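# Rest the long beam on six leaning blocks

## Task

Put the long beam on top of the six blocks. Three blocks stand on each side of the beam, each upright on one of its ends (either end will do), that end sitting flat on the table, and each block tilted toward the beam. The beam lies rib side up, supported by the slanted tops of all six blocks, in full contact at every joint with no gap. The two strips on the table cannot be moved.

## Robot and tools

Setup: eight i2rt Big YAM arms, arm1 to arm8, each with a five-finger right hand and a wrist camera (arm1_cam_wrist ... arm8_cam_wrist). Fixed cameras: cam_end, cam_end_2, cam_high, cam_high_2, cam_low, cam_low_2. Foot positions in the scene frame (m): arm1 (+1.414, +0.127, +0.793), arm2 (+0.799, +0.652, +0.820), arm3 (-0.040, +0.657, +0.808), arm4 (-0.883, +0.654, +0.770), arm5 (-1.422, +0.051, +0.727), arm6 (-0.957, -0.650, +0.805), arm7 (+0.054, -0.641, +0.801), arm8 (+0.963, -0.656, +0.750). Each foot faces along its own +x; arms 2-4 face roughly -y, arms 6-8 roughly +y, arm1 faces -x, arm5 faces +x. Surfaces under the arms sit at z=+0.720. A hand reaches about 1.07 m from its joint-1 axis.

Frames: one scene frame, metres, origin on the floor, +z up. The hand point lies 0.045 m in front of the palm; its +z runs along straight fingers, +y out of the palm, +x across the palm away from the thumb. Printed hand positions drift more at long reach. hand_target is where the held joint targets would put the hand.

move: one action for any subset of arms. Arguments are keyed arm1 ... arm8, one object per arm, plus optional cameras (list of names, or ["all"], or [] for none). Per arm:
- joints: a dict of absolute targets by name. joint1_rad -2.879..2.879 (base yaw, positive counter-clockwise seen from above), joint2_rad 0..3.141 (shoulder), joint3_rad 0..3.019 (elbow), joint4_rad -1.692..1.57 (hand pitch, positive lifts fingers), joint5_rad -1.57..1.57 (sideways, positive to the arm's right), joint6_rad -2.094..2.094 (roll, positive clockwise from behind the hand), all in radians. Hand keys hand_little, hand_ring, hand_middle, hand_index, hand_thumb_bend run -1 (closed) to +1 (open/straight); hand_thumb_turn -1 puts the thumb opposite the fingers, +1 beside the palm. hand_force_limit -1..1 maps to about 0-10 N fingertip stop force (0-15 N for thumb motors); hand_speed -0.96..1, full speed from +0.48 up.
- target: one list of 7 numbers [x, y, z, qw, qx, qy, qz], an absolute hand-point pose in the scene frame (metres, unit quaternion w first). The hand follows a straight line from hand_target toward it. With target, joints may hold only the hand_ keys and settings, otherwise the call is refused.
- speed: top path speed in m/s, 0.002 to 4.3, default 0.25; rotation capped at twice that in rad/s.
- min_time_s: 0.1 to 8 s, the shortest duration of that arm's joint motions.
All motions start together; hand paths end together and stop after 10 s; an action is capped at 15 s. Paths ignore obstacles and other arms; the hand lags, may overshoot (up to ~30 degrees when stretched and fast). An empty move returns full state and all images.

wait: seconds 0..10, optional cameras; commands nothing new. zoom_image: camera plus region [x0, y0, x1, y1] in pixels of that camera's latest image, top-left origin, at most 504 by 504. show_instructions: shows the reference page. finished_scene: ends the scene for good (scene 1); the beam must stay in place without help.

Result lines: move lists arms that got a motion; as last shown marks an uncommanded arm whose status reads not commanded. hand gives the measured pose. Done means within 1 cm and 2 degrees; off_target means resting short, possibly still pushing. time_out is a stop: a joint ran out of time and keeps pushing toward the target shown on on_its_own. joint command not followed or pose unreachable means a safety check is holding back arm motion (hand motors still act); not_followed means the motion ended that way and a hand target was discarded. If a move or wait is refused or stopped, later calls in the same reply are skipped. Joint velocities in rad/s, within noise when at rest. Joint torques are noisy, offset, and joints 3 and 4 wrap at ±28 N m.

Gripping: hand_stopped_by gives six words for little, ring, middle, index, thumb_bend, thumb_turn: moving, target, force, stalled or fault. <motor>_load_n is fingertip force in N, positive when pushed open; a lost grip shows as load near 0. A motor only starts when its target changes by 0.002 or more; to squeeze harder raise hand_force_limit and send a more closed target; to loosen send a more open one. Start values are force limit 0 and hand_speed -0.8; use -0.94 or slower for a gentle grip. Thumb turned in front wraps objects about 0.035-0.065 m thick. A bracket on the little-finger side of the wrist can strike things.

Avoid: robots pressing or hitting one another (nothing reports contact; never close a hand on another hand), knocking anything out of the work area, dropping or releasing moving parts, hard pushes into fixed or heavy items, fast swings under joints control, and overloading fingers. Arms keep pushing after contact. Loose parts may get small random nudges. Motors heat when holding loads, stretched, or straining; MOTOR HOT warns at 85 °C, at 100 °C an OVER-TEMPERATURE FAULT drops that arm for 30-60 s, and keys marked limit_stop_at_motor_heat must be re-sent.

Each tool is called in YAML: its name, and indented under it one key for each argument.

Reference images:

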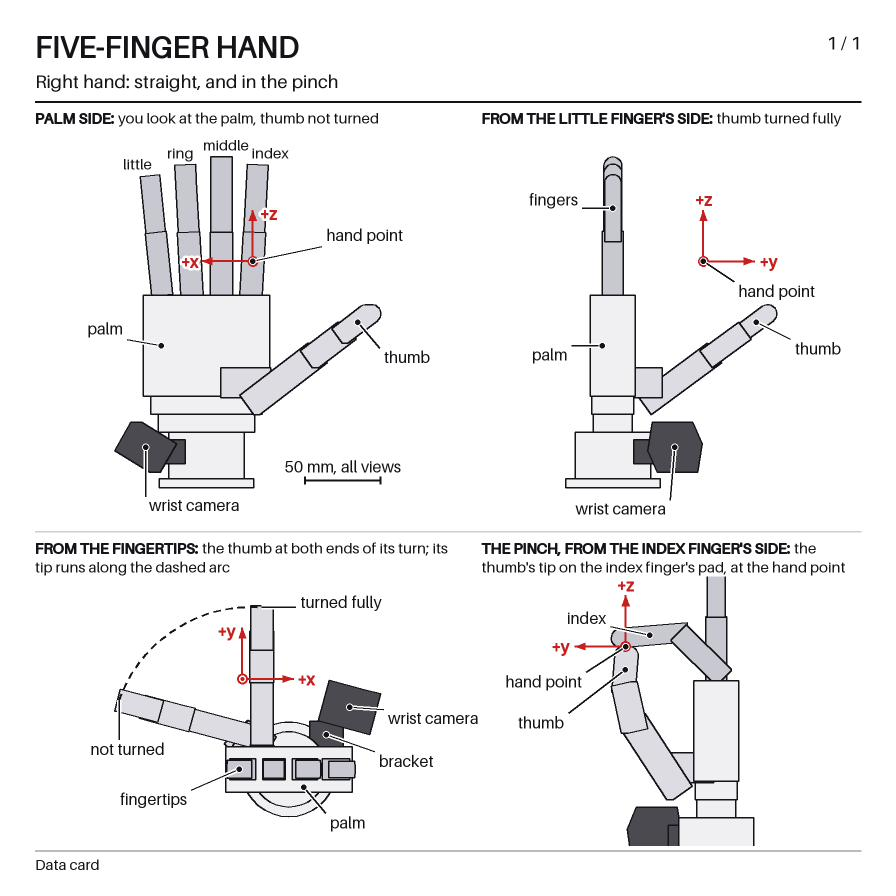

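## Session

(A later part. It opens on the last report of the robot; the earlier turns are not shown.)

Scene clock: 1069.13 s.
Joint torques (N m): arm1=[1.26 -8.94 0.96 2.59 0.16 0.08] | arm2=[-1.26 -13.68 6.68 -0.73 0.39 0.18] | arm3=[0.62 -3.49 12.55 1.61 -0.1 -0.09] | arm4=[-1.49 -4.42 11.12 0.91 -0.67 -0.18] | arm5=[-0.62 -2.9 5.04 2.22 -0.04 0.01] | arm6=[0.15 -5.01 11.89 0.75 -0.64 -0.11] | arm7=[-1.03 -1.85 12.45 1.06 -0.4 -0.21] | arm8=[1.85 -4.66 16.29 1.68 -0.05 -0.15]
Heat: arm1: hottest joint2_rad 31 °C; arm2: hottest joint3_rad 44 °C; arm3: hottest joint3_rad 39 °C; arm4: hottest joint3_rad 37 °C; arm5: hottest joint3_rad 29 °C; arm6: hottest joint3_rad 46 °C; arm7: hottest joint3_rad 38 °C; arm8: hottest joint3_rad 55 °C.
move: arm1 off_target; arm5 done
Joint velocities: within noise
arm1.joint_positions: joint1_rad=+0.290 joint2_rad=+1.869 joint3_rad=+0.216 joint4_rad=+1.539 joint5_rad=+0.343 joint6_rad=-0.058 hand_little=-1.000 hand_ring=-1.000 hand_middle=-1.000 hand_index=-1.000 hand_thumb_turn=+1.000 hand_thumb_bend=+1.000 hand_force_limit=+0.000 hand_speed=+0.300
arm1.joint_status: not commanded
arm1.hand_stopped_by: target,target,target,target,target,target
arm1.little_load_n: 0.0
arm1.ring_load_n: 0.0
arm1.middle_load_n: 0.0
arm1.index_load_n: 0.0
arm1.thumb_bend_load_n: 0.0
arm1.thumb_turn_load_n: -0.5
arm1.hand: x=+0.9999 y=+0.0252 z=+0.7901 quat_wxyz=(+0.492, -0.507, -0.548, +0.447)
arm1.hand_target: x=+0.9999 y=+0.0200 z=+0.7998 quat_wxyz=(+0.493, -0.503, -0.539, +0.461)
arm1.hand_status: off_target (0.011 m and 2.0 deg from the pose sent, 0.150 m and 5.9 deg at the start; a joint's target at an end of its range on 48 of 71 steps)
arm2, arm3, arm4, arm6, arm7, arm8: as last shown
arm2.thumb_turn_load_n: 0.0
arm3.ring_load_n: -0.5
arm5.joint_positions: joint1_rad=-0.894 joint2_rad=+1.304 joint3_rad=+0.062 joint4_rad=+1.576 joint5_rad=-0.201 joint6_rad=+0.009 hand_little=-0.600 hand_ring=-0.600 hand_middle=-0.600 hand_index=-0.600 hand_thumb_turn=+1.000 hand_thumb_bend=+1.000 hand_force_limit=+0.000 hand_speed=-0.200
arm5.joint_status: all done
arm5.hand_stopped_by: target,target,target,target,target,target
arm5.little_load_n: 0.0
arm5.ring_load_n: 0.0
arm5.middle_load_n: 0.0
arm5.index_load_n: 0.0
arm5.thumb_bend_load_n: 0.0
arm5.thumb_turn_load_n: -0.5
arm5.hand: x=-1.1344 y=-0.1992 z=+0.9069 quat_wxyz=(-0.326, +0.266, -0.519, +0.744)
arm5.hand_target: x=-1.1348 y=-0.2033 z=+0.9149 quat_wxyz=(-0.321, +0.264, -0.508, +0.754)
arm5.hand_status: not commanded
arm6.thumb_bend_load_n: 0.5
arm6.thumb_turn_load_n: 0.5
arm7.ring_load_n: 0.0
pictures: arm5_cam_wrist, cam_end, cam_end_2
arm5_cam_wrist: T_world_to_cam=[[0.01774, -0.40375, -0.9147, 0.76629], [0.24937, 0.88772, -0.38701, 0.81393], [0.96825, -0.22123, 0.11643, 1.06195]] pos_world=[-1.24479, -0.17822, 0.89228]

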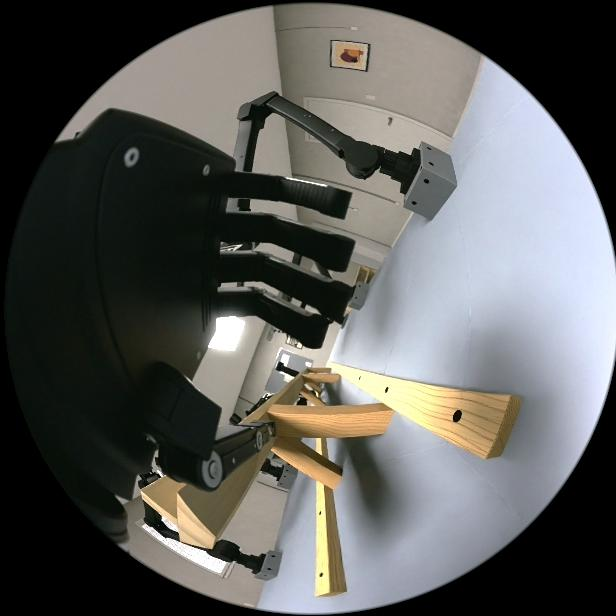

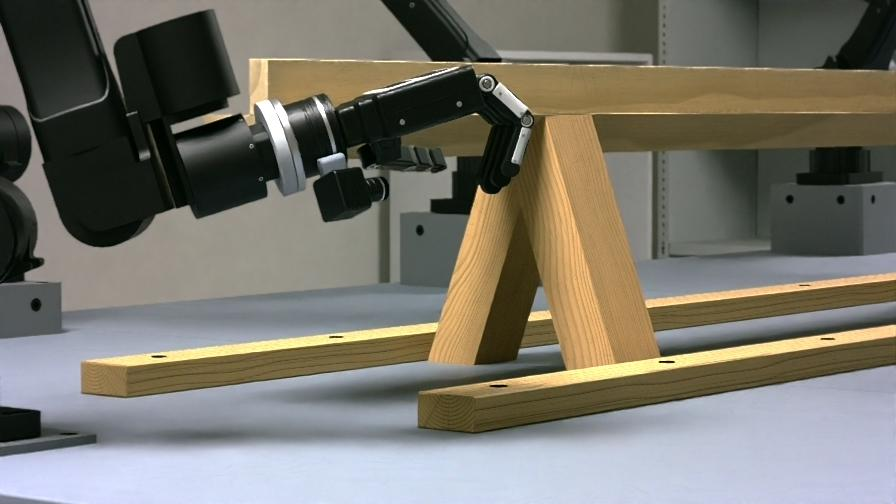

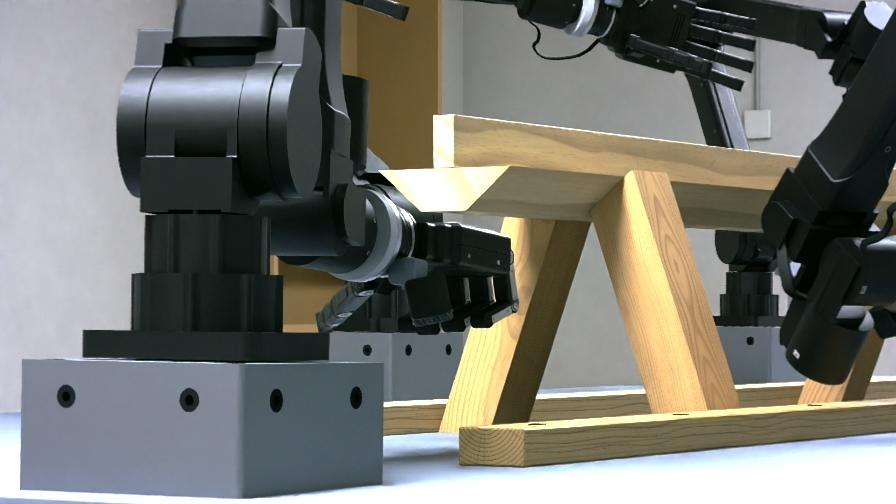

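move:
  cameras: ["arm2_cam_wrist", "cam_end", "cam_end_2"]

zoom_image:
  camera: "arm2_cam_wrist"
  region: [448, 270, 498, 310]

zoom_image:
  camera: "arm2_cam_wrist"
  region: [435, 155, 495, 195]

Scene clock: 1092.40 s.
Joint torques (N m): arm1=[1.03 -9.23 1.02 2.52 0.18 0.08] | arm2=[-1.61 -13.57 6.6 -0.85 0.42 0.19] | arm3=[0.62 -3.49 12.51 1.61 -0.1 -0.09] | arm4=[-2.08 -4.54 11.17 0.95 -0.67 -0.18] | arm5=[-0.97 -3.02 5.09 2.25 -0.02 0.01] | arm6=[0.15 -5.01 11.88 0.77 -0.65 -0.12] | arm7=[-1.14 -1.79 12.4 1.11 -0.4 -0.21] | arm8=[1.85 -4.66 16.29 1.66 -0.05 -0.15]
Heat: arm1: hottest joint2_rad 31 °C; arm2: hottest joint3_rad 43 °C; arm3: hottest joint3_rad 40 °C; arm4: hottest joint3_rad 38 °C; arm5: hottest joint3_rad 29 °C; arm6: hottest joint3_rad 48 °C; arm7: hottest joint3_rad 39 °C; arm8: hottest joint3_rad 57 °C.
Joint velocities: within noise
arm1.joint_positions: joint1_rad=+0.290 joint2_rad=+1.869 joint3_rad=+0.216 joint4_rad=+1.539 joint5_rad=+0.343 joint6_rad=-0.058 hand_little=-1.000 hand_ring=-1.000 hand_middle=-1.000 hand_index=-1.000 hand_thumb_turn=+1.000 hand_thumb_bend=+1.000 hand_force_limit=+0.000 hand_speed=+0.300
arm1.joint_status: not commanded
arm1.hand_stopped_by: target,target,target,target,target,target
arm1.little_load_n: 0.0
arm1.ring_load_n: 0.0
arm1.middle_load_n: 0.0
arm1.index_load_n: 0.0
arm1.thumb_bend_load_n: 0.0
arm1.thumb_turn_load_n: 0.0
arm1.hand: x=+0.9999 y=+0.0252 z=+0.7901 quat_wxyz=(+0.492, -0.507, -0.548, +0.447) (m; scene frame)
arm1.hand_target: x=+0.9999 y=+0.0200 z=+0.7998 quat_wxyz=(+0.493, -0.503, -0.539, +0.461) (m; scene frame)
arm1.hand_status: off_target (0.011 m and 2.0 deg from the pose sent, 0.150 m and 5.9 deg at the start; a joint's target at an end of its range on 48 of 71 steps)
arm2.joint_positions: joint1_rad=-0.486 joint2_rad=+2.326 joint3_rad=+1.509 joint4_rad=-1.688 joint5_rad=+1.585 joint6_rad=-2.103 hand_little=+0.850 hand_ring=+0.850 hand_middle=+0.850 hand_index=+0.850 hand_thumb_turn=-1.000 hand_thumb_bend=+0.950 hand_force_limit=+0.100 hand_speed=-0.800
arm2.joint_status: not commanded
arm2.hand_stopped_by: target,target,target,target,target,target
arm2.little_load_n: 0.0
arm2.ring_load_n: 0.0
arm2.middle_load_n: 0.0
arm2.index_load_n: 0.0
arm2.thumb_bend_load_n: 0.0
arm2.thumb_turn_load_n: -0.5
arm2.hand: x=+0.3660 y=+0.2045 z=+0.8965 quat_wxyz=(-0.116, +0.682, -0.192, -0.696) (m; scene frame)
arm2.hand_target: x=+0.3607 y=+0.2001 z=+0.9001 quat_wxyz=(-0.109, +0.678, -0.202, -0.698) (m; scene frame)
arm2.hand_status: not commanded
arm3.joint_positions: joint1_rad=+0.143 joint2_rad=+0.788 joint3_rad=+0.562 joint4_rad=+0.008 joint5_rad=-0.748 joint6_rad=-1.400 hand_little=+0.800 hand_ring=+0.800 hand_middle=+0.800 hand_index=+0.800 hand_thumb_turn=-1.000 hand_thumb_bend=+0.950 hand_force_limit=-0.200 hand_speed=-0.800
arm3.joint_status: not commanded
arm3.hand_stopped_by: target,target,target,target,target,target
arm3.little_load_n: 0.0
arm3.ring_load_n: 0.0
arm3.middle_load_n: 0.0
arm3.index_load_n: 0.0
arm3.thumb_bend_load_n: 0.0
arm3.thumb_turn_load_n: 0.5
arm3.hand: x=+0.0961 y=+0.2562 z=+1.0745 quat_wxyz=(+0.123, +0.664, -0.372, +0.637) (m; scene frame)
arm3.hand_target: x=+0.1020 y=+0.2512 z=+1.0999 quat_wxyz=(+0.133, +0.664, -0.355, +0.645) (m; scene frame)
arm3.hand_status: not commanded
arm4.joint_positions: joint1_rad=+0.043 joint2_rad=+0.840 joint3_rad=+0.783 joint4_rad=-0.393 joint5_rad=-0.912 joint6_rad=-1.732 hand_little=+0.850 hand_ring=+0.850 hand_middle=+0.850 hand_index=+0.850 hand_thumb_turn=-1.000 hand_thumb_bend=+0.950 hand_force_limit=+0.300 hand_speed=-0.800
arm4.joint_status: not commanded
arm4.hand_stopped_by: target,target,target,target,target,target
arm4.little_load_n: 0.0
arm4.ring_load_n: 0.0
arm4.middle_load_n: 0.0
arm4.index_load_n: -0.5
arm4.thumb_bend_load_n: 0.0
arm4.thumb_turn_load_n: 0.0
arm4.hand: x=-0.7664 y=+0.2462 z=+1.0847 quat_wxyz=(+0.128, +0.733, -0.310, +0.591) (m; scene frame)
arm4.hand_target: x=-0.7696 y=+0.2408 z=+1.1097 quat_wxyz=(+0.144, +0.731, -0.299, +0.596) (m; scene frame)
arm4.hand_status: not commanded
arm5.joint_positions: joint1_rad=-0.894 joint2_rad=+1.304 joint3_rad=+0.062 joint4_rad=+1.576 joint5_rad=-0.201 joint6_rad=+0.009 hand_little=-0.600 hand_ring=-0.600 hand_middle=-0.600 hand_index=-0.600 hand_thumb_turn=+1.000 hand_thumb_bend=+1.000 hand_force_limit=+0.000 hand_speed=-0.200
arm5.joint_status: all done
arm5.hand_stopped_by: target,target,target,target,target,target
arm5.little_load_n: 0.0
arm5.ring_load_n: 0.0
arm5.middle_load_n: 0.0
arm5.index_load_n: 0.0
arm5.thumb_bend_load_n: 0.0
arm5.thumb_turn_load_n: -0.5
arm5.hand: x=-1.1344 y=-0.1992 z=+0.9069 quat_wxyz=(-0.326, +0.266, -0.519, +0.744) (m; scene frame)
arm5.hand_target: x=-1.1348 y=-0.2033 z=+0.9149 quat_wxyz=(-0.321, +0.264, -0.508, +0.754) (m; scene frame)
arm5.hand_status: not commanded
arm6.joint_positions: joint1_rad=-0.600 joint2_rad=+1.013 joint3_rad=+0.841 joint4_rad=-0.648 joint5_rad=-1.293 joint6_rad=-2.150 hand_little=+0.850 hand_ring=+0.850 hand_middle=+0.850 hand_index=+0.850 hand_thumb_turn=-1.000 hand_thumb_bend=+0.950 hand_force_limit=+0.300 hand_speed=-0.800
arm6.joint_status: not commanded
arm6.hand_stopped_by: target,target,target,target,target,target
arm6.little_load_n: 0.0
arm6.ring_load_n: 0.0
arm6.middle_load_n: 0.0
arm6.index_load_n: 0.0
arm6.thumb_bend_load_n: 0.0
arm6.thumb_turn_load_n: 0.5
arm6.hand: x=-0.8573 y=-0.2346 z=+1.0899 quat_wxyz=(-0.601, +0.392, +0.670, +0.190) (m; scene frame)
arm6.hand_target: x=-0.8484 y=-0.2302 z=+1.1099 quat_wxyz=(-0.598, +0.383, +0.673, +0.208) (m; scene frame)
arm6.hand_status: not commanded
arm7.joint_positions: joint1_rad=-0.119 joint2_rad=+0.804 joint3_rad=+0.665 joint4_rad=-0.303 joint5_rad=-1.069 joint6_rad=-1.646 hand_little=+0.800 hand_ring=+0.800 hand_middle=+0.800 hand_index=+0.800 hand_thumb_turn=-1.000 hand_thumb_bend=+0.950 hand_force_limit=+0.000 hand_speed=-0.800
arm7.joint_status: not commanded
arm7.hand_stopped_by: target,target,target,target,target,target
arm7.little_load_n: 0.0
arm7.ring_load_n: 0.0
arm7.middle_load_n: 0.0
arm7.index_load_n: 0.0
arm7.thumb_bend_load_n: 0.0
arm7.thumb_turn_load_n: 0.5
arm7.hand: x=-0.0307 y=-0.2485 z=+1.0792 quat_wxyz=(-0.622, +0.347, +0.696, +0.090) (m; scene frame)
arm7.hand_target: x=-0.0243 y=-0.2407 z=+1.0999 quat_wxyz=(-0.624, +0.337, +0.696, +0.108) (m; scene frame)
arm7.hand_status: not commanded
arm8.joint_positions: joint1_rad=+0.496 joint2_rad=+0.935 joint3_rad=+0.868 joint4_rad=-0.173 joint5_rad=-0.430 joint6_rad=-1.476 hand_little=+0.850 hand_ring=+0.850 hand_middle=+0.850 hand_index=+0.850 hand_thumb_turn=-1.000 hand_thumb_bend=+0.950 hand_force_limit=+0.100 hand_speed=-0.800
arm8.joint_status: not commanded
arm8.hand_stopped_by: target,target,target,target,target,target
arm8.little_load_n: 0.0
arm8.ring_load_n: 0.0
arm8.middle_load_n: 0.0
arm8.index_load_n: 0.0
arm8.thumb_bend_load_n: 0.0
arm8.thumb_turn_load_n: 0.5
arm8.hand: x=+0.7131 y=-0.2312 z=+1.0972 quat_wxyz=(-0.610, +0.323, +0.710, +0.138) (m; scene frame)
arm8.hand_target: x=+0.7060 y=-0.2307 z=+1.1198 quat_wxyz=(-0.620, +0.315, +0.705, +0.140) (m; scene frame)
arm8.hand_status: not commanded
pictures: arm2_cam_wrist, cam_end, cam_end_2
camera_calibration:
arm2_cam_wrist: T_world_to_cam=[[-0.45431, -0.87867, -0.14678, 0.48049], [0.43523, -0.36269, 0.82403, -0.82675], [-0.77729, 0.31049, 0.54719, -0.15757]] pos_world=[0.45564, 0.17126, 0.83802]

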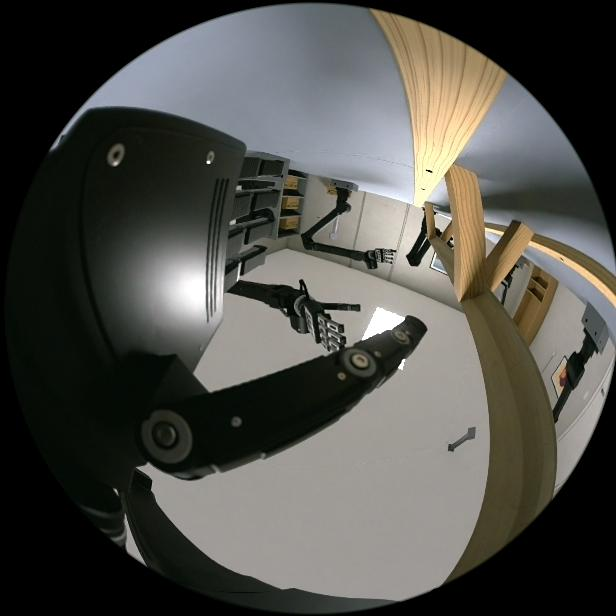

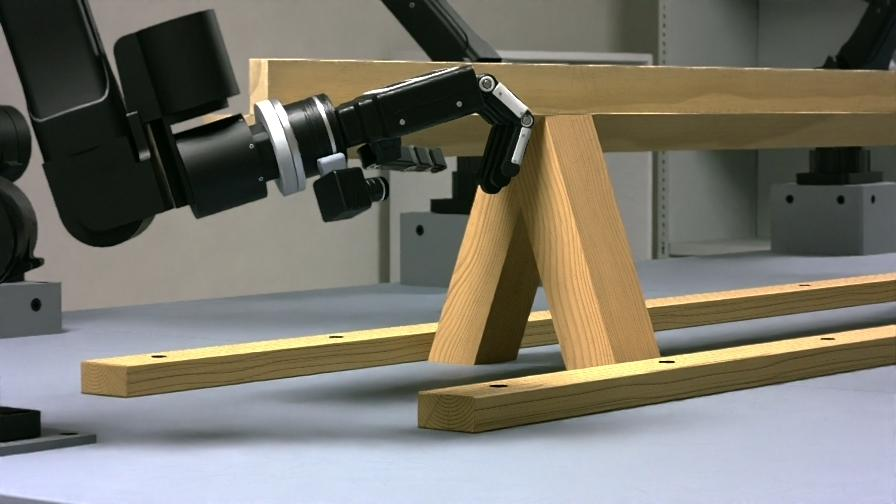

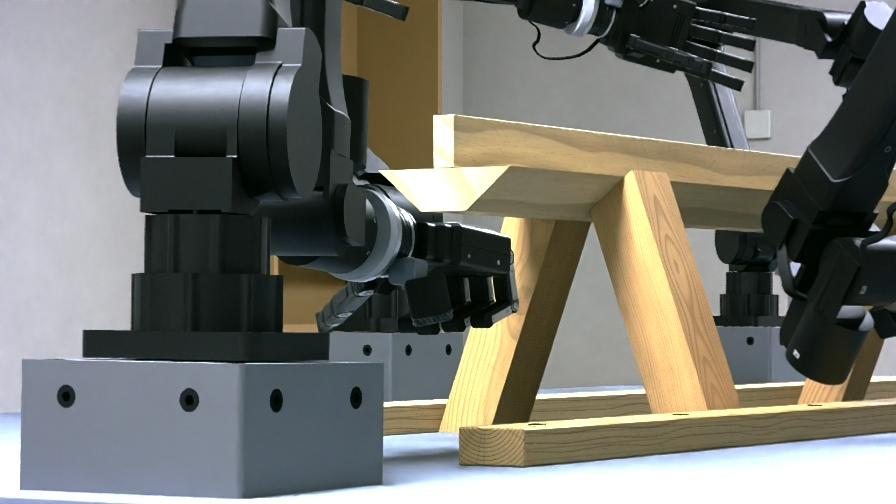

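Scaled by 10.080 from the camera's image (finer frame: 880x880).

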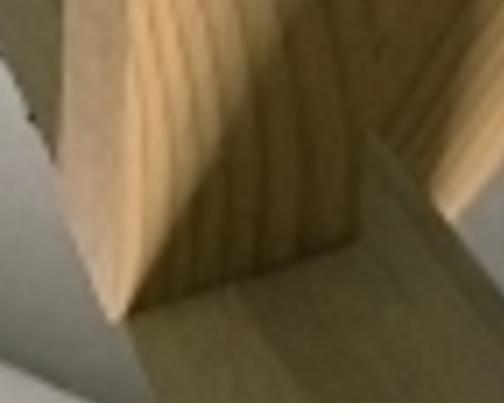

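Scaled by 8.400 from the camera's image (finer frame: 880x880).

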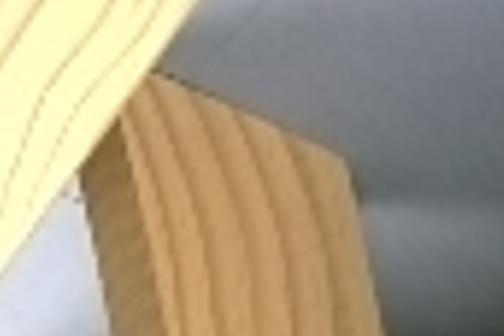

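move:
  arm5: {"joints": {"joint1_rad": -0.55}, "min_time_s": 2}
  arm1: {"target": [1.03, 0.05, 0.86, 0.494, -0.503, -0.539, 0.461], "speed": 0.2}
  cameras: ["arm5_cam_wrist", "cam_end"]

zoom_image:
  camera: "arm5_cam_wrist"
  region: [230, 350, 430, 530]

Scene clock: 1097.87 s.
Joint torques (N m): arm1=[-0.56 -5.36 4.83 1.37 -0.12 0.02] | arm2=[-1.49 -13.98 6.48 -0.75 0.38 0.23] | arm3=[0.62 -3.37 12.56 1.58 -0.11 -0.09] | arm4=[-1.9 -4.48 11.22 0.91 -0.66 -0.17] | arm5=[1.49 -3.25 5.08 2.21 -0.47 0.33] | arm6=[0.09 -5.01 11.89 0.77 -0.65 -0.12] | arm7=[-1.08 -1.73 12.38 1.11 -0.4 -0.21] | arm8=[1.79 -4.6 16.29 1.66 -0.06 -0.15]
Heat: arm1: hottest joint2_rad 31 °C; arm2: hottest joint3_rad 42 °C; arm3: hottest joint3_rad 41 °C; arm4: hottest joint3_rad 38 °C; arm5: hottest joint3_rad 29 °C; arm6: hottest joint3_rad 48 °C; arm7: hottest joint3_rad 39 °C; arm8: hottest joint3_rad 57 °C.
move: arm1 done; arm5 done
Joint velocities: within noise
arm1.joint_positions: joint1_rad=+0.228 joint2_rad=+1.358 joint3_rad=+0.104 joint4_rad=+1.169 joint5_rad=+0.266 joint6_rad=-0.058 hand_little=-1.000 hand_ring=-1.000 hand_middle=-1.000 hand_index=-1.000 hand_thumb_turn=+1.000 hand_thumb_bend=+1.000 hand_force_limit=+0.000 hand_speed=+0.300
arm1.joint_status: not commanded
arm1.hand_stopped_by: target,target,target,target,target,target
arm1.little_load_n: 0.0
arm1.ring_load_n: 0.0
arm1.middle_load_n: 0.0
arm1.index_load_n: 0.0
arm1.thumb_bend_load_n: 0.0
arm1.thumb_turn_load_n: 0.0
arm1.hand: x=+1.0312 y=+0.0465 z=+0.8577 quat_wxyz=(+0.492, -0.501, -0.542, +0.462)
arm1.hand_target: x=+1.0300 y=+0.0500 z=+0.8600 quat_wxyz=(+0.494, -0.503, -0.539, +0.461)
arm1.hand_status: done (0.004 m and 0.5 deg from the pose sent, 0.080 m and 2.0 deg at the start)
arm2, arm3, arm4, arm6, arm7, arm8: as last shown
arm2.ring_load_n: 0.5
arm2.index_load_n: 0.5
arm3.thumb_turn_load_n: 0.0
arm4.index_load_n: 0.0
arm4.thumb_turn_load_n: 0.5
arm5.joint_positions: joint1_rad=-0.573 joint2_rad=+1.304 joint3_rad=+0.062 joint4_rad=+1.576 joint5_rad=-0.190 joint6_rad=-0.028 hand_little=-0.600 hand_ring=-0.600 hand_middle=-0.600 hand_index=-0.600 hand_thumb_turn=+1.000 hand_thumb_bend=+0.999 hand_force_limit=+0.000 hand_speed=-0.200
arm5.joint_status: all done
arm5.hand_stopped_by: target,target,target,target,target,target
arm5.little_load_n: 0.0
arm5.ring_load_n: 0.0
arm5.middle_load_n: 0.0
arm5.index_load_n: 0.0
arm5.thumb_bend_load_n: -2.0
arm5.thumb_turn_load_n: -5.0
arm5.hand: x=-1.0714 y=-0.1002 z=+0.9061 quat_wxyz=(-0.425, +0.350, -0.466, +0.693)
arm5.hand_target: x=-1.0651 y=-0.0894 z=+0.9148 quat_wxyz=(-0.448, +0.349, -0.455, +0.686)
arm5.hand_status: not commanded
arm6.thumb_turn_load_n: 0.0
arm7.ring_load_n: -0.5
arm8.thumb_turn_load_n: 0.0
arm5_cam_wrist: T_world_to_cam=[[0.12541, -0.40704, -0.90476, 0.91039], [-0.02693, 0.91022, -0.41324, 0.43999], [0.99174, 0.07619, 0.10318, 1.08977]] pos_world=[-1.18309, -0.11295, 0.89306]

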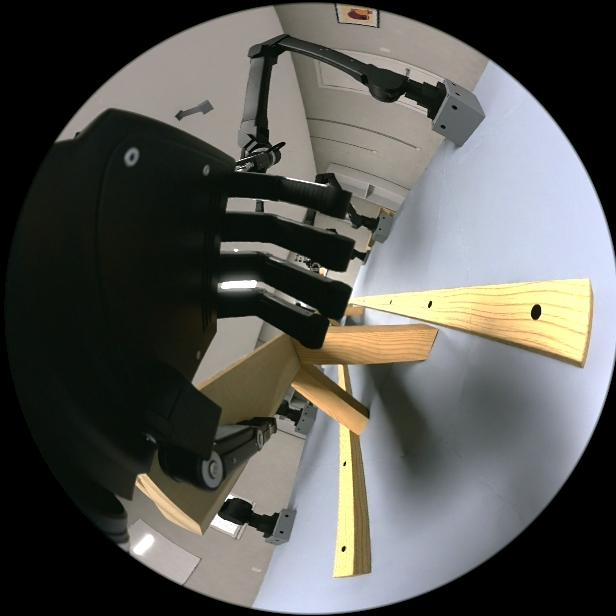

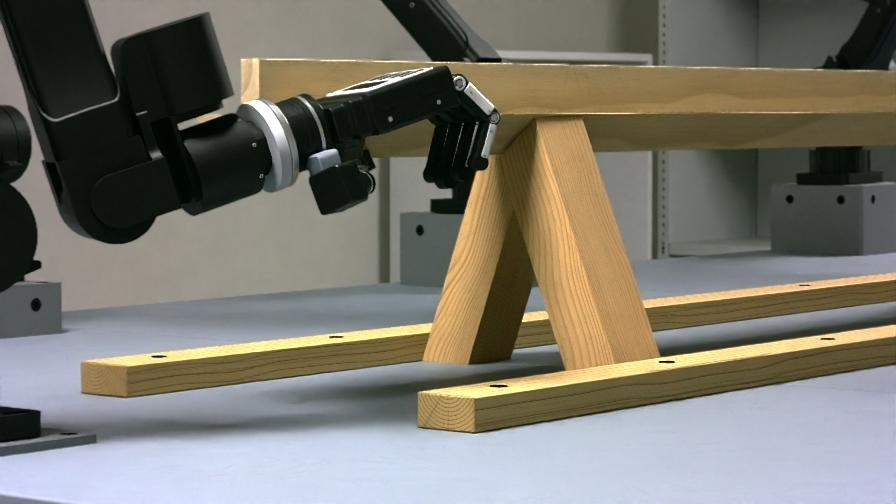

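Scaled by 2.520 from the camera's image (finer frame: 880x880).

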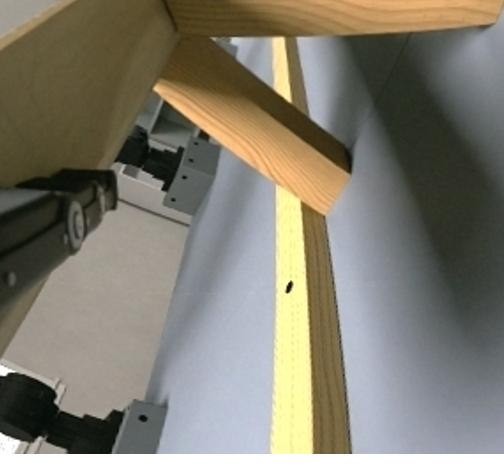

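move:
  arm5: {"joints": {"joint1_rad": -0.9}, "min_time_s": 4}
  cameras: ["cam_end", "cam_end_2", "cam_high", "arm5_cam_wrist"]

zoom_image:
  camera: "cam_end"
  region: [470, 90, 650, 190]

zoom_image:
  camera: "cam_end"
  region: [410, 290, 670, 400]

Scene clock: 1103.07 s.
Joint torques (N m): arm1=[-0.5 -5.36 4.85 1.31 -0.13 0] | arm2=[-1.2 -13.74 6.58 -0.59 0.38 0.23] | arm3=[0.73 -3.43 12.52 1.58 -0.11 -0.09] | arm4=[-1.85 -4.42 11.23 0.92 -0.66 -0.17] | arm5=[-0.79 -3.08 5.09 2.22 -0.06 0.17] | arm6=[0.15 -5.01 11.88 0.77 -0.65 -0.11] | arm7=[-1.14 -1.73 12.41 1.03 -0.4 -0.22] | arm8=[1.79 -4.6 16.29 1.68 -0.05 -0.15]
Heat: arm1: hottest joint2_rad 31 °C; arm2: hottest joint3_rad 42 °C; arm3: hottest joint3_rad 41 °C; arm4: hottest joint3_rad 39 °C; arm5: hottest joint3_rad 29 °C; arm6: hottest joint3_rad 48 °C; arm7: hottest joint3_rad 40 °C; arm8: hottest joint3_rad 58 °C.
move: arm5 done
Joint velocities: within noise
arm1, arm2, arm3, arm4, arm6, arm7, arm8: as last shown
arm2.ring_load_n: 0.0
arm2.index_load_n: 0.0
arm2.thumb_bend_load_n: -0.5
arm2.thumb_turn_load_n: 0.0
arm5.joint_positions: joint1_rad=-0.892 joint2_rad=+1.304 joint3_rad=+0.062 joint4_rad=+1.576 joint5_rad=-0.200 joint6_rad=-0.010 hand_little=-0.600 hand_ring=-0.600 hand_middle=-0.600 hand_index=-0.600 hand_thumb_turn=+1.000 hand_thumb_bend=+1.000 hand_force_limit=+0.000 hand_speed=-0.200
arm5.joint_status: all done
arm5.hand_stopped_by: target,target,target,target,target,target
arm5.little_load_n: 0.0
arm5.ring_load_n: 0.0
arm5.middle_load_n: 0.0
arm5.index_load_n: 0.0
arm5.thumb_bend_load_n: 0.0
arm5.thumb_turn_load_n: 0.0
arm5.hand: x=-1.1347 y=-0.1999 z=+0.9064 quat_wxyz=(-0.319, +0.271, -0.516, +0.747)
arm5.hand_target: x=-1.1348 y=-0.2032 z=+0.9150 quat_wxyz=(-0.321, +0.264, -0.508, +0.754)
arm5.hand_status: not commanded
arm6.thumb_turn_load_n: 0.5
arm7.little_load_n: -0.5
arm7.ring_load_n: 0.0
arm8.thumb_turn_load_n: 0.5
pictures: arm5_cam_wrist, cam_end, cam_end_2, cam_high
arm5_cam_wrist: T_world_to_cam=[[0.00524, -0.41643, -0.90915, 0.74383], [0.2496, 0.88093, -0.40207, 0.82702], [0.96833, -0.22482, 0.10856, 1.06862]] pos_world=[-1.2451, -0.17855, 0.89276]

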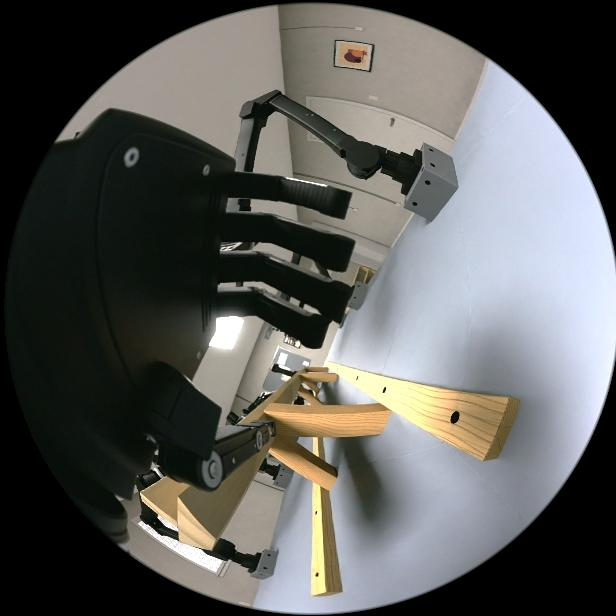

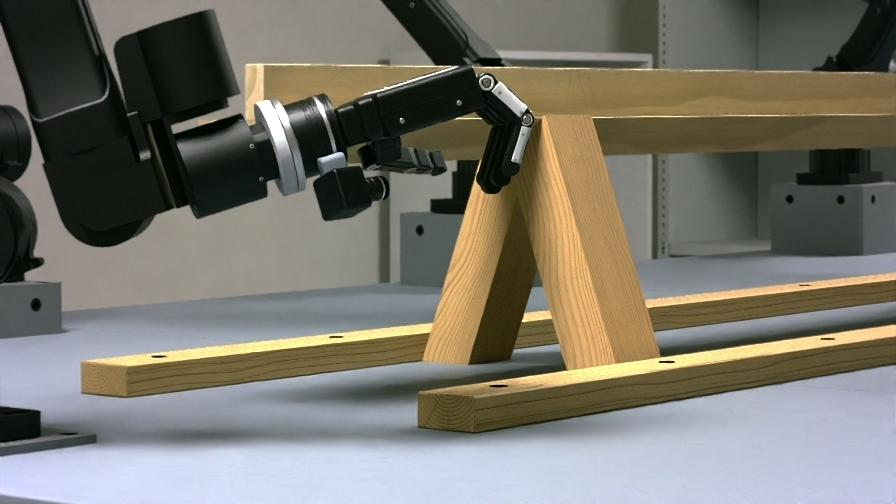

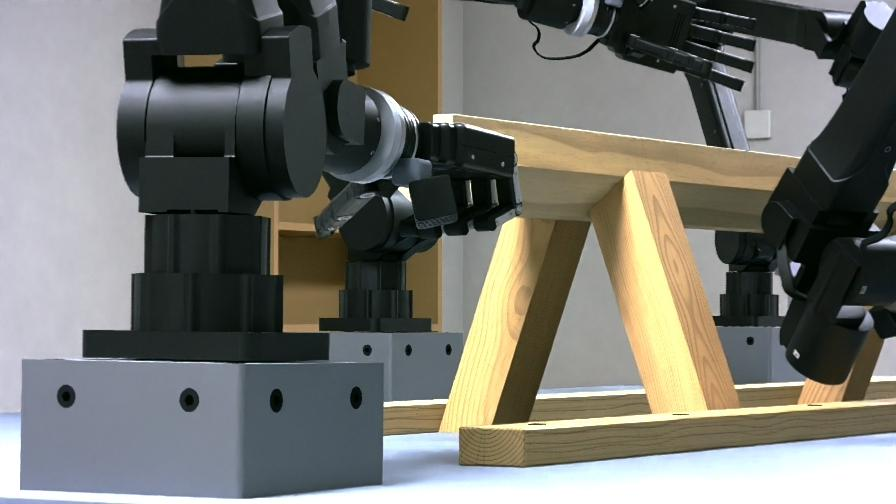

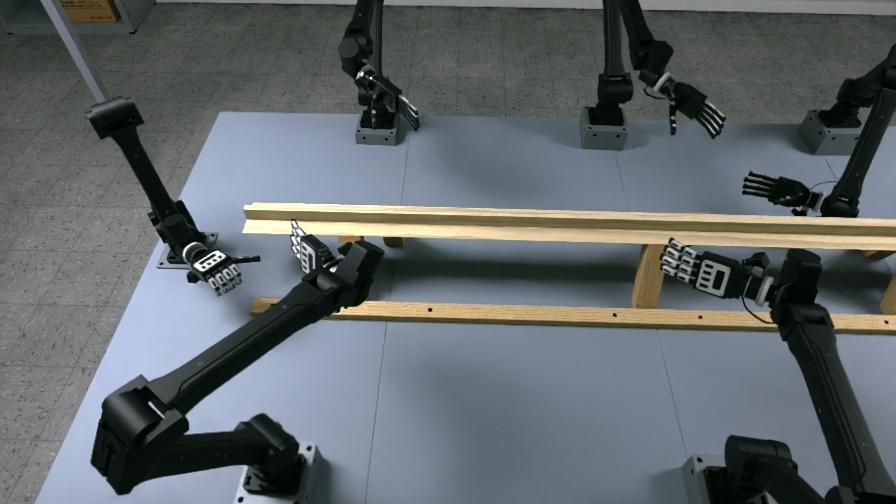

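Scaled by 2.800 from the camera's image (finer frame: 1280x720).

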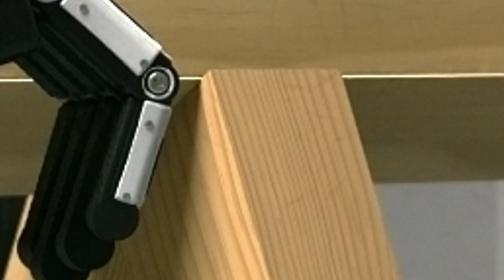

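Scaled by 1.938 from the camera's image (finer frame: 1280x720).

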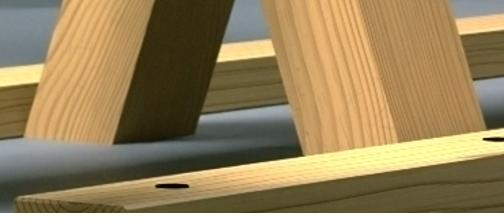

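move:
  arm5: {"joints": {"joint1_rad": -1.6}, "min_time_s": 2.5}
  cameras: ["cam_end"]

zoom_image:
  camera: "cam_end"
  region: [470, 90, 650, 190]

zoom_image:
  camera: "cam_end"
  region: [420, 340, 520, 390]

Scene clock: 1107.77 s.
Joint torques (N m): arm1=[-0.79 -5.42 4.92 1.35 -0.14 0] | arm2=[-1.49 -13.74 6.54 -0.64 0.39 0.2] | arm3=[0.67 -3.43 12.53 1.58 -0.1 -0.09] | arm4=[-1.85 -4.31 11.15 1.02 -0.68 -0.19] | arm5=[-0.79 -2.84 5.09 2.21 -0.06 0.18] | arm6=[0.15 -5.07 11.89 0.76 -0.64 -0.12] | arm7=[-1.2 -1.73 12.45 1.13 -0.39 -0.21] | arm8=[1.85 -4.6 16.29 1.66 -0.05 -0.15]
Heat: arm1: hottest joint2_rad 30 °C; arm2: hottest joint3_rad 42 °C; arm3: hottest joint3_rad 41 °C; arm4: hottest joint3_rad 39 °C; arm5: hottest joint3_rad 29 °C; arm6: hottest joint3_rad 48 °C; arm7: hottest joint3_rad 40 °C; arm8: hottest joint3_rad 58 °C.
move: arm5 done
Joint velocities: within noise
arm1, arm2, arm3, arm4, arm6, arm7, arm8: as last shown
arm2.thumb_bend_load_n: 0.0
arm2.thumb_turn_load_n: -0.5
arm5.joint_positions: joint1_rad=-1.594 joint2_rad=+1.304 joint3_rad=+0.062 joint4_rad=+1.576 joint5_rad=-0.201 joint6_rad=-0.009 hand_little=-0.600 hand_ring=-0.600 hand_middle=-0.600 hand_index=-0.600 hand_thumb_turn=+1.000 hand_thumb_bend=+1.000 hand_force_limit=+0.000 hand_speed=-0.200
arm5.joint_status: all done
arm5.hand_stopped_by: target,target,target,target,target,target
arm5.little_load_n: 0.0
arm5.ring_load_n: 0.0
arm5.middle_load_n: 0.0
arm5.index_load_n: 0.0
arm5.thumb_bend_load_n: 0.0
arm5.thumb_turn_load_n: 0.0
arm5.hand: x=-1.3643 y=-0.3260 z=+0.9069 quat_wxyz=(-0.043, +0.077, -0.578, +0.812)
arm5.hand_target: x=-1.3660 y=-0.3285 z=+0.9154 quat_wxyz=(-0.043, +0.074, -0.568, +0.819)
arm5.hand_status: not commanded
arm6.thumb_turn_load_n: 0.0
arm7.little_load_n: 0.0
arm7.middle_load_n: -0.5
arm8.thumb_turn_load_n: 0.0

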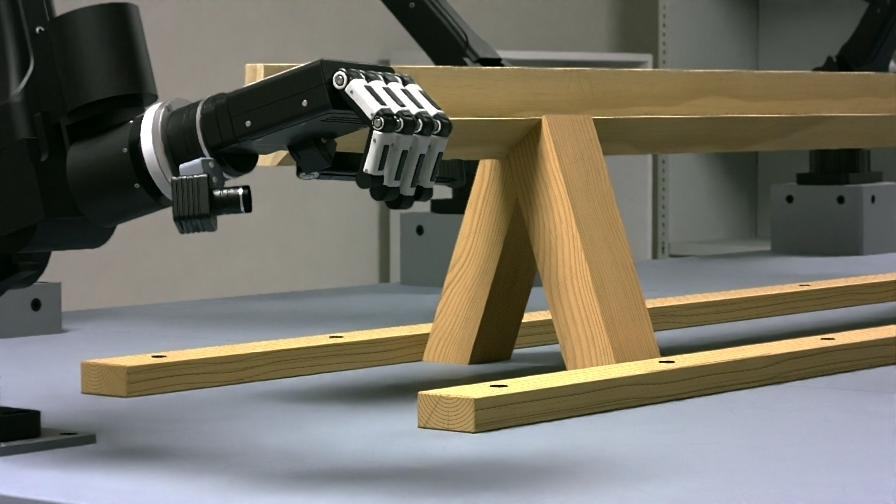

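Scaled by 2.800 from the camera's image (finer frame: 1280x720).

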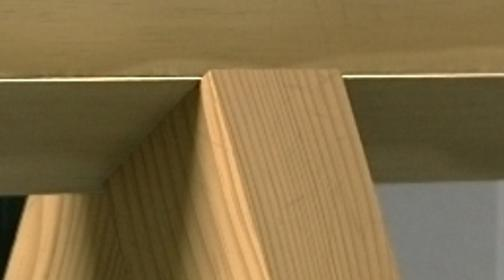

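Scaled by 5.040 from the camera's image (finer frame: 1280x720).

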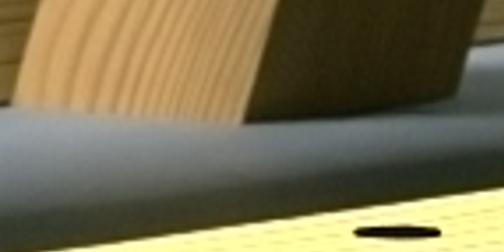

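move:
  arm1: {"target": [1.08, 0.15, 1.0, 0.494, -0.503, -0.539, 0.461], "speed": 0.2}
  arm5: {"joints": {"joint1_rad": -2.0}, "min_time_s": 2}
  cameras: ["cam_end", "cam_end_2", "arm2_cam_wrist"]

zoom_image:
  camera: "cam_end_2"
  region: [580, 160, 680, 220]

zoom_image:
  camera: "arm2_cam_wrist"
  region: [448, 270, 498, 310]

zoom_image:
  camera: "arm2_cam_wrist"
  region: [400, 150, 560, 310]

zoom_image:
  camera: "cam_end"
  region: [240, 50, 400, 180]

Scene clock: 1111.33 s.
Joint torques (N m): arm1=[-0.79 1.2 15.42 1.32 -0.17 -0.1] | arm2=[-1.9 -13.68 6.42 -0.64 0.41 0.21] | arm3=[0.67 -3.43 12.55 1.57 -0.1 -0.1] | arm4=[-2.02 -4.19 11.11 0.94 -0.66 -0.18] | arm5=[-0.79 -2.96 5.07 2.21 -0.01 0.15] | arm6=[0.15 -5.01 11.89 0.77 -0.65 -0.12] | arm7=[-1.26 -1.96 12.41 1.13 -0.4 -0.21] | arm8=[1.85 -4.6 16.29 1.66 -0.05 -0.15]
Heat: arm1: hottest joint2_rad 30 °C; arm2: hottest joint3_rad 42 °C; arm3: hottest joint3_rad 41 °C; arm4: hottest joint3_rad 39 °C; arm5: hottest joint3_rad 29 °C; arm6: hottest joint3_rad 48 °C; arm7: hottest joint3_rad 40 °C; arm8: hottest joint3_rad 58 °C.
move: arm1 off_target; arm5 done
Joint velocities: within noise
arm1.joint_positions: joint1_rad=-0.348 joint2_rad=+0.375 joint3_rad=+0.218 joint4_rad=+0.032 joint5_rad=-0.307 joint6_rad=-0.096 hand_little=-1.000 hand_ring=-1.000 hand_middle=-1.000 hand_index=-1.000 hand_thumb_turn=+1.000 hand_thumb_bend=+1.000 hand_force_limit=+0.000 hand_speed=+0.300
arm1.joint_status: not commanded
arm1.hand_stopped_by: target,target,target,target,target,target
arm1.little_load_n: 0.0
arm1.ring_load_n: 0.0
arm1.middle_load_n: 0.0
arm1.index_load_n: 0.0
arm1.thumb_bend_load_n: -0.5
arm1.thumb_turn_load_n: 0.0
arm1.hand: x=+1.0886 y=+0.1438 z=+0.9684 quat_wxyz=(+0.476, -0.516, -0.546, +0.458)
arm1.hand_target: x=+1.0817 y=+0.1496 z=+0.9998 quat_wxyz=(+0.494, -0.503, -0.539, +0.461)
arm1.hand_status: off_target (0.033 m and 2.6 deg from the pose sent, 0.183 m and 0.5 deg at the start)
arm2, arm3, arm4, arm6, arm7, arm8: as last shown
arm2.little_load_n: 0.5
arm3.thumb_turn_load_n: 0.5
arm4.thumb_turn_load_n: 0.0
arm5.joint_positions: joint1_rad=-1.993 joint2_rad=+1.304 joint3_rad=+0.062 joint4_rad=+1.576 joint5_rad=-0.202 joint6_rad=-0.009 hand_little=-0.600 hand_ring=-0.600 hand_middle=-0.600 hand_index=-0.600 hand_thumb_turn=+1.000 hand_thumb_bend=+1.000 hand_force_limit=+0.000 hand_speed=-0.200
arm5.joint_status: all done
arm5.hand_stopped_by: target,target,target,target,target,target
arm5.little_load_n: 0.0
arm5.ring_load_n: 0.0
arm5.middle_load_n: 0.5
arm5.index_load_n: 0.0
arm5.thumb_bend_load_n: 0.0
arm5.thumb_turn_load_n: 0.0
arm5.hand: x=-1.5152 y=-0.3188 z=+0.9071 quat_wxyz=(+0.119, -0.039, -0.581, +0.804)
arm5.hand_target: x=-1.5180 y=-0.3203 z=+0.9156 quat_wxyz=(+0.120, -0.040, -0.571, +0.811)
arm5.hand_status: not commanded
arm6.little_load_n: -0.5
arm7.middle_load_n: 0.0
arm7.thumb_turn_load_n: 0.0
arm8.thumb_turn_load_n: 0.5
pictures: arm2_cam_wrist, cam_end, cam_end_2
arm2_cam_wrist: T_world_to_cam=[[-0.45431, -0.87867, -0.14678, 0.48049], [0.43523, -0.36269, 0.82403, -0.82675], [-0.77729, 0.31049, 0.54719, -0.15757]] pos_world=[0.45564, 0.17126, 0.83802]

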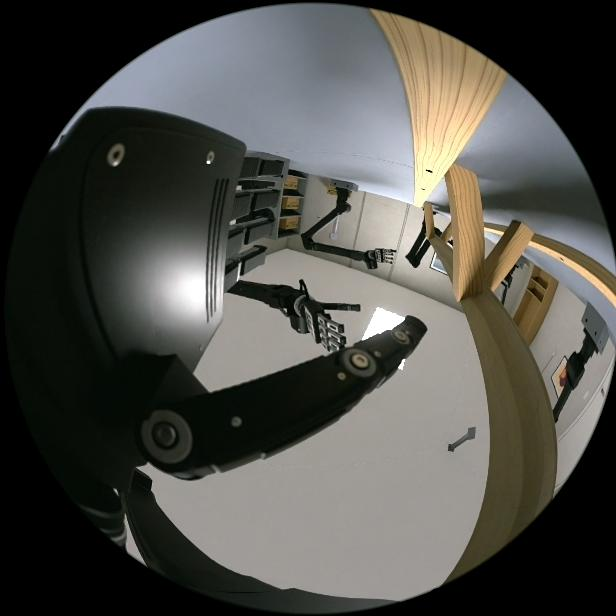

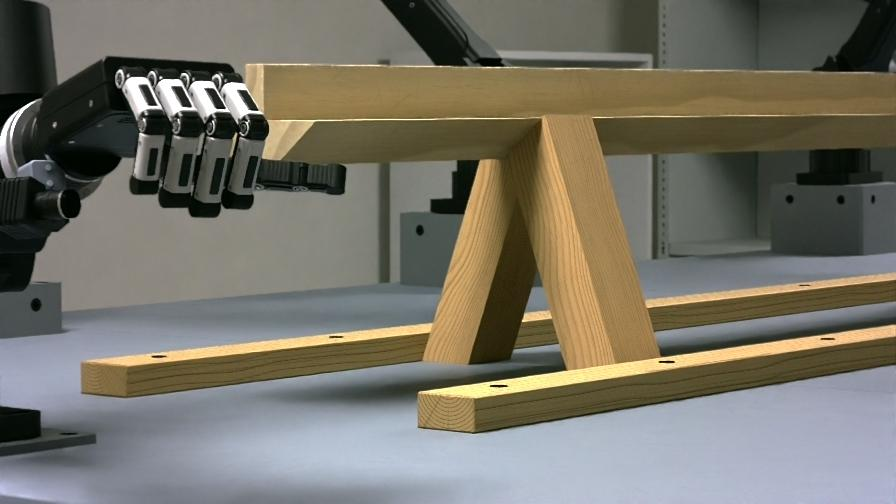

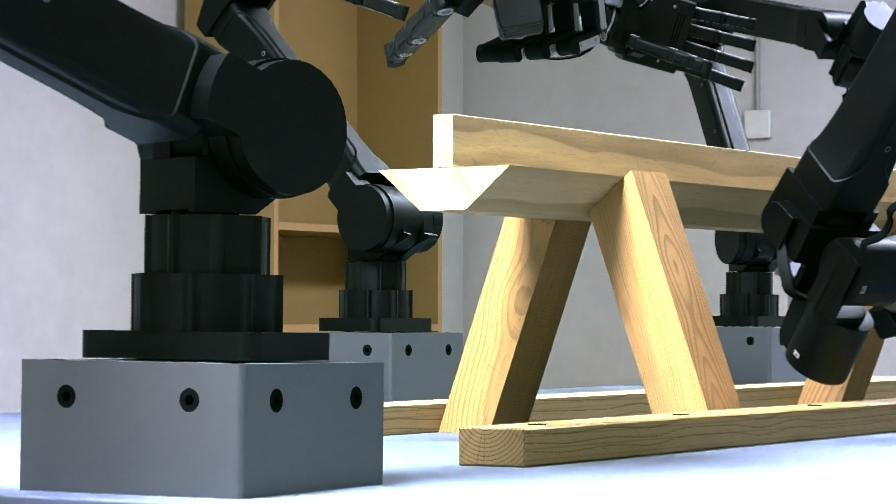

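Scaled by 5.040 from the camera's image (finer frame: 1280x720).

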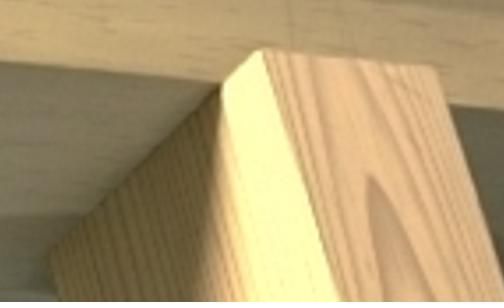

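Scaled by 10.080 from the camera's image (finer frame: 880x880).

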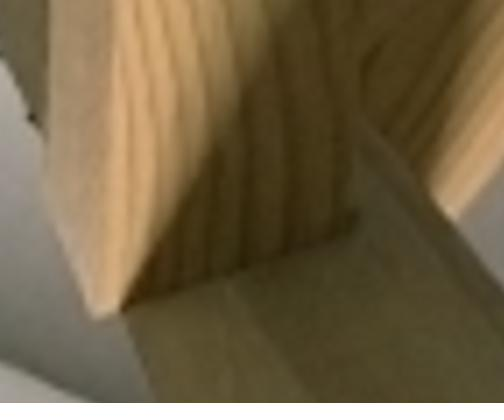

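Scaled by 3.150 from the camera's image (finer frame: 880x880).

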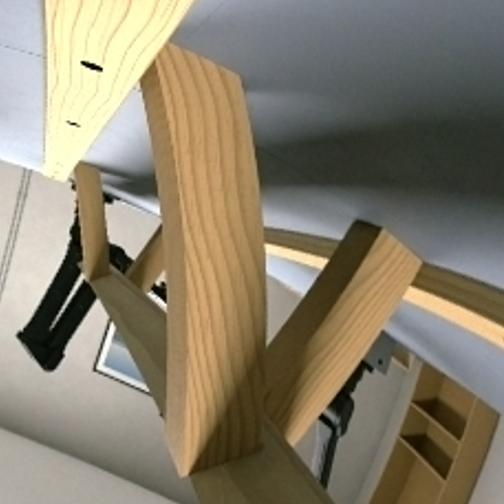

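Scaled by 3.150 from the camera's image (finer frame: 1280x720).

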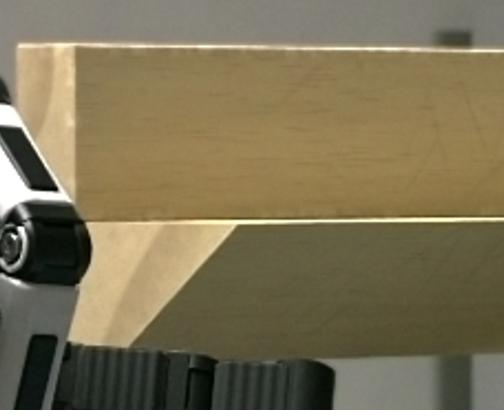

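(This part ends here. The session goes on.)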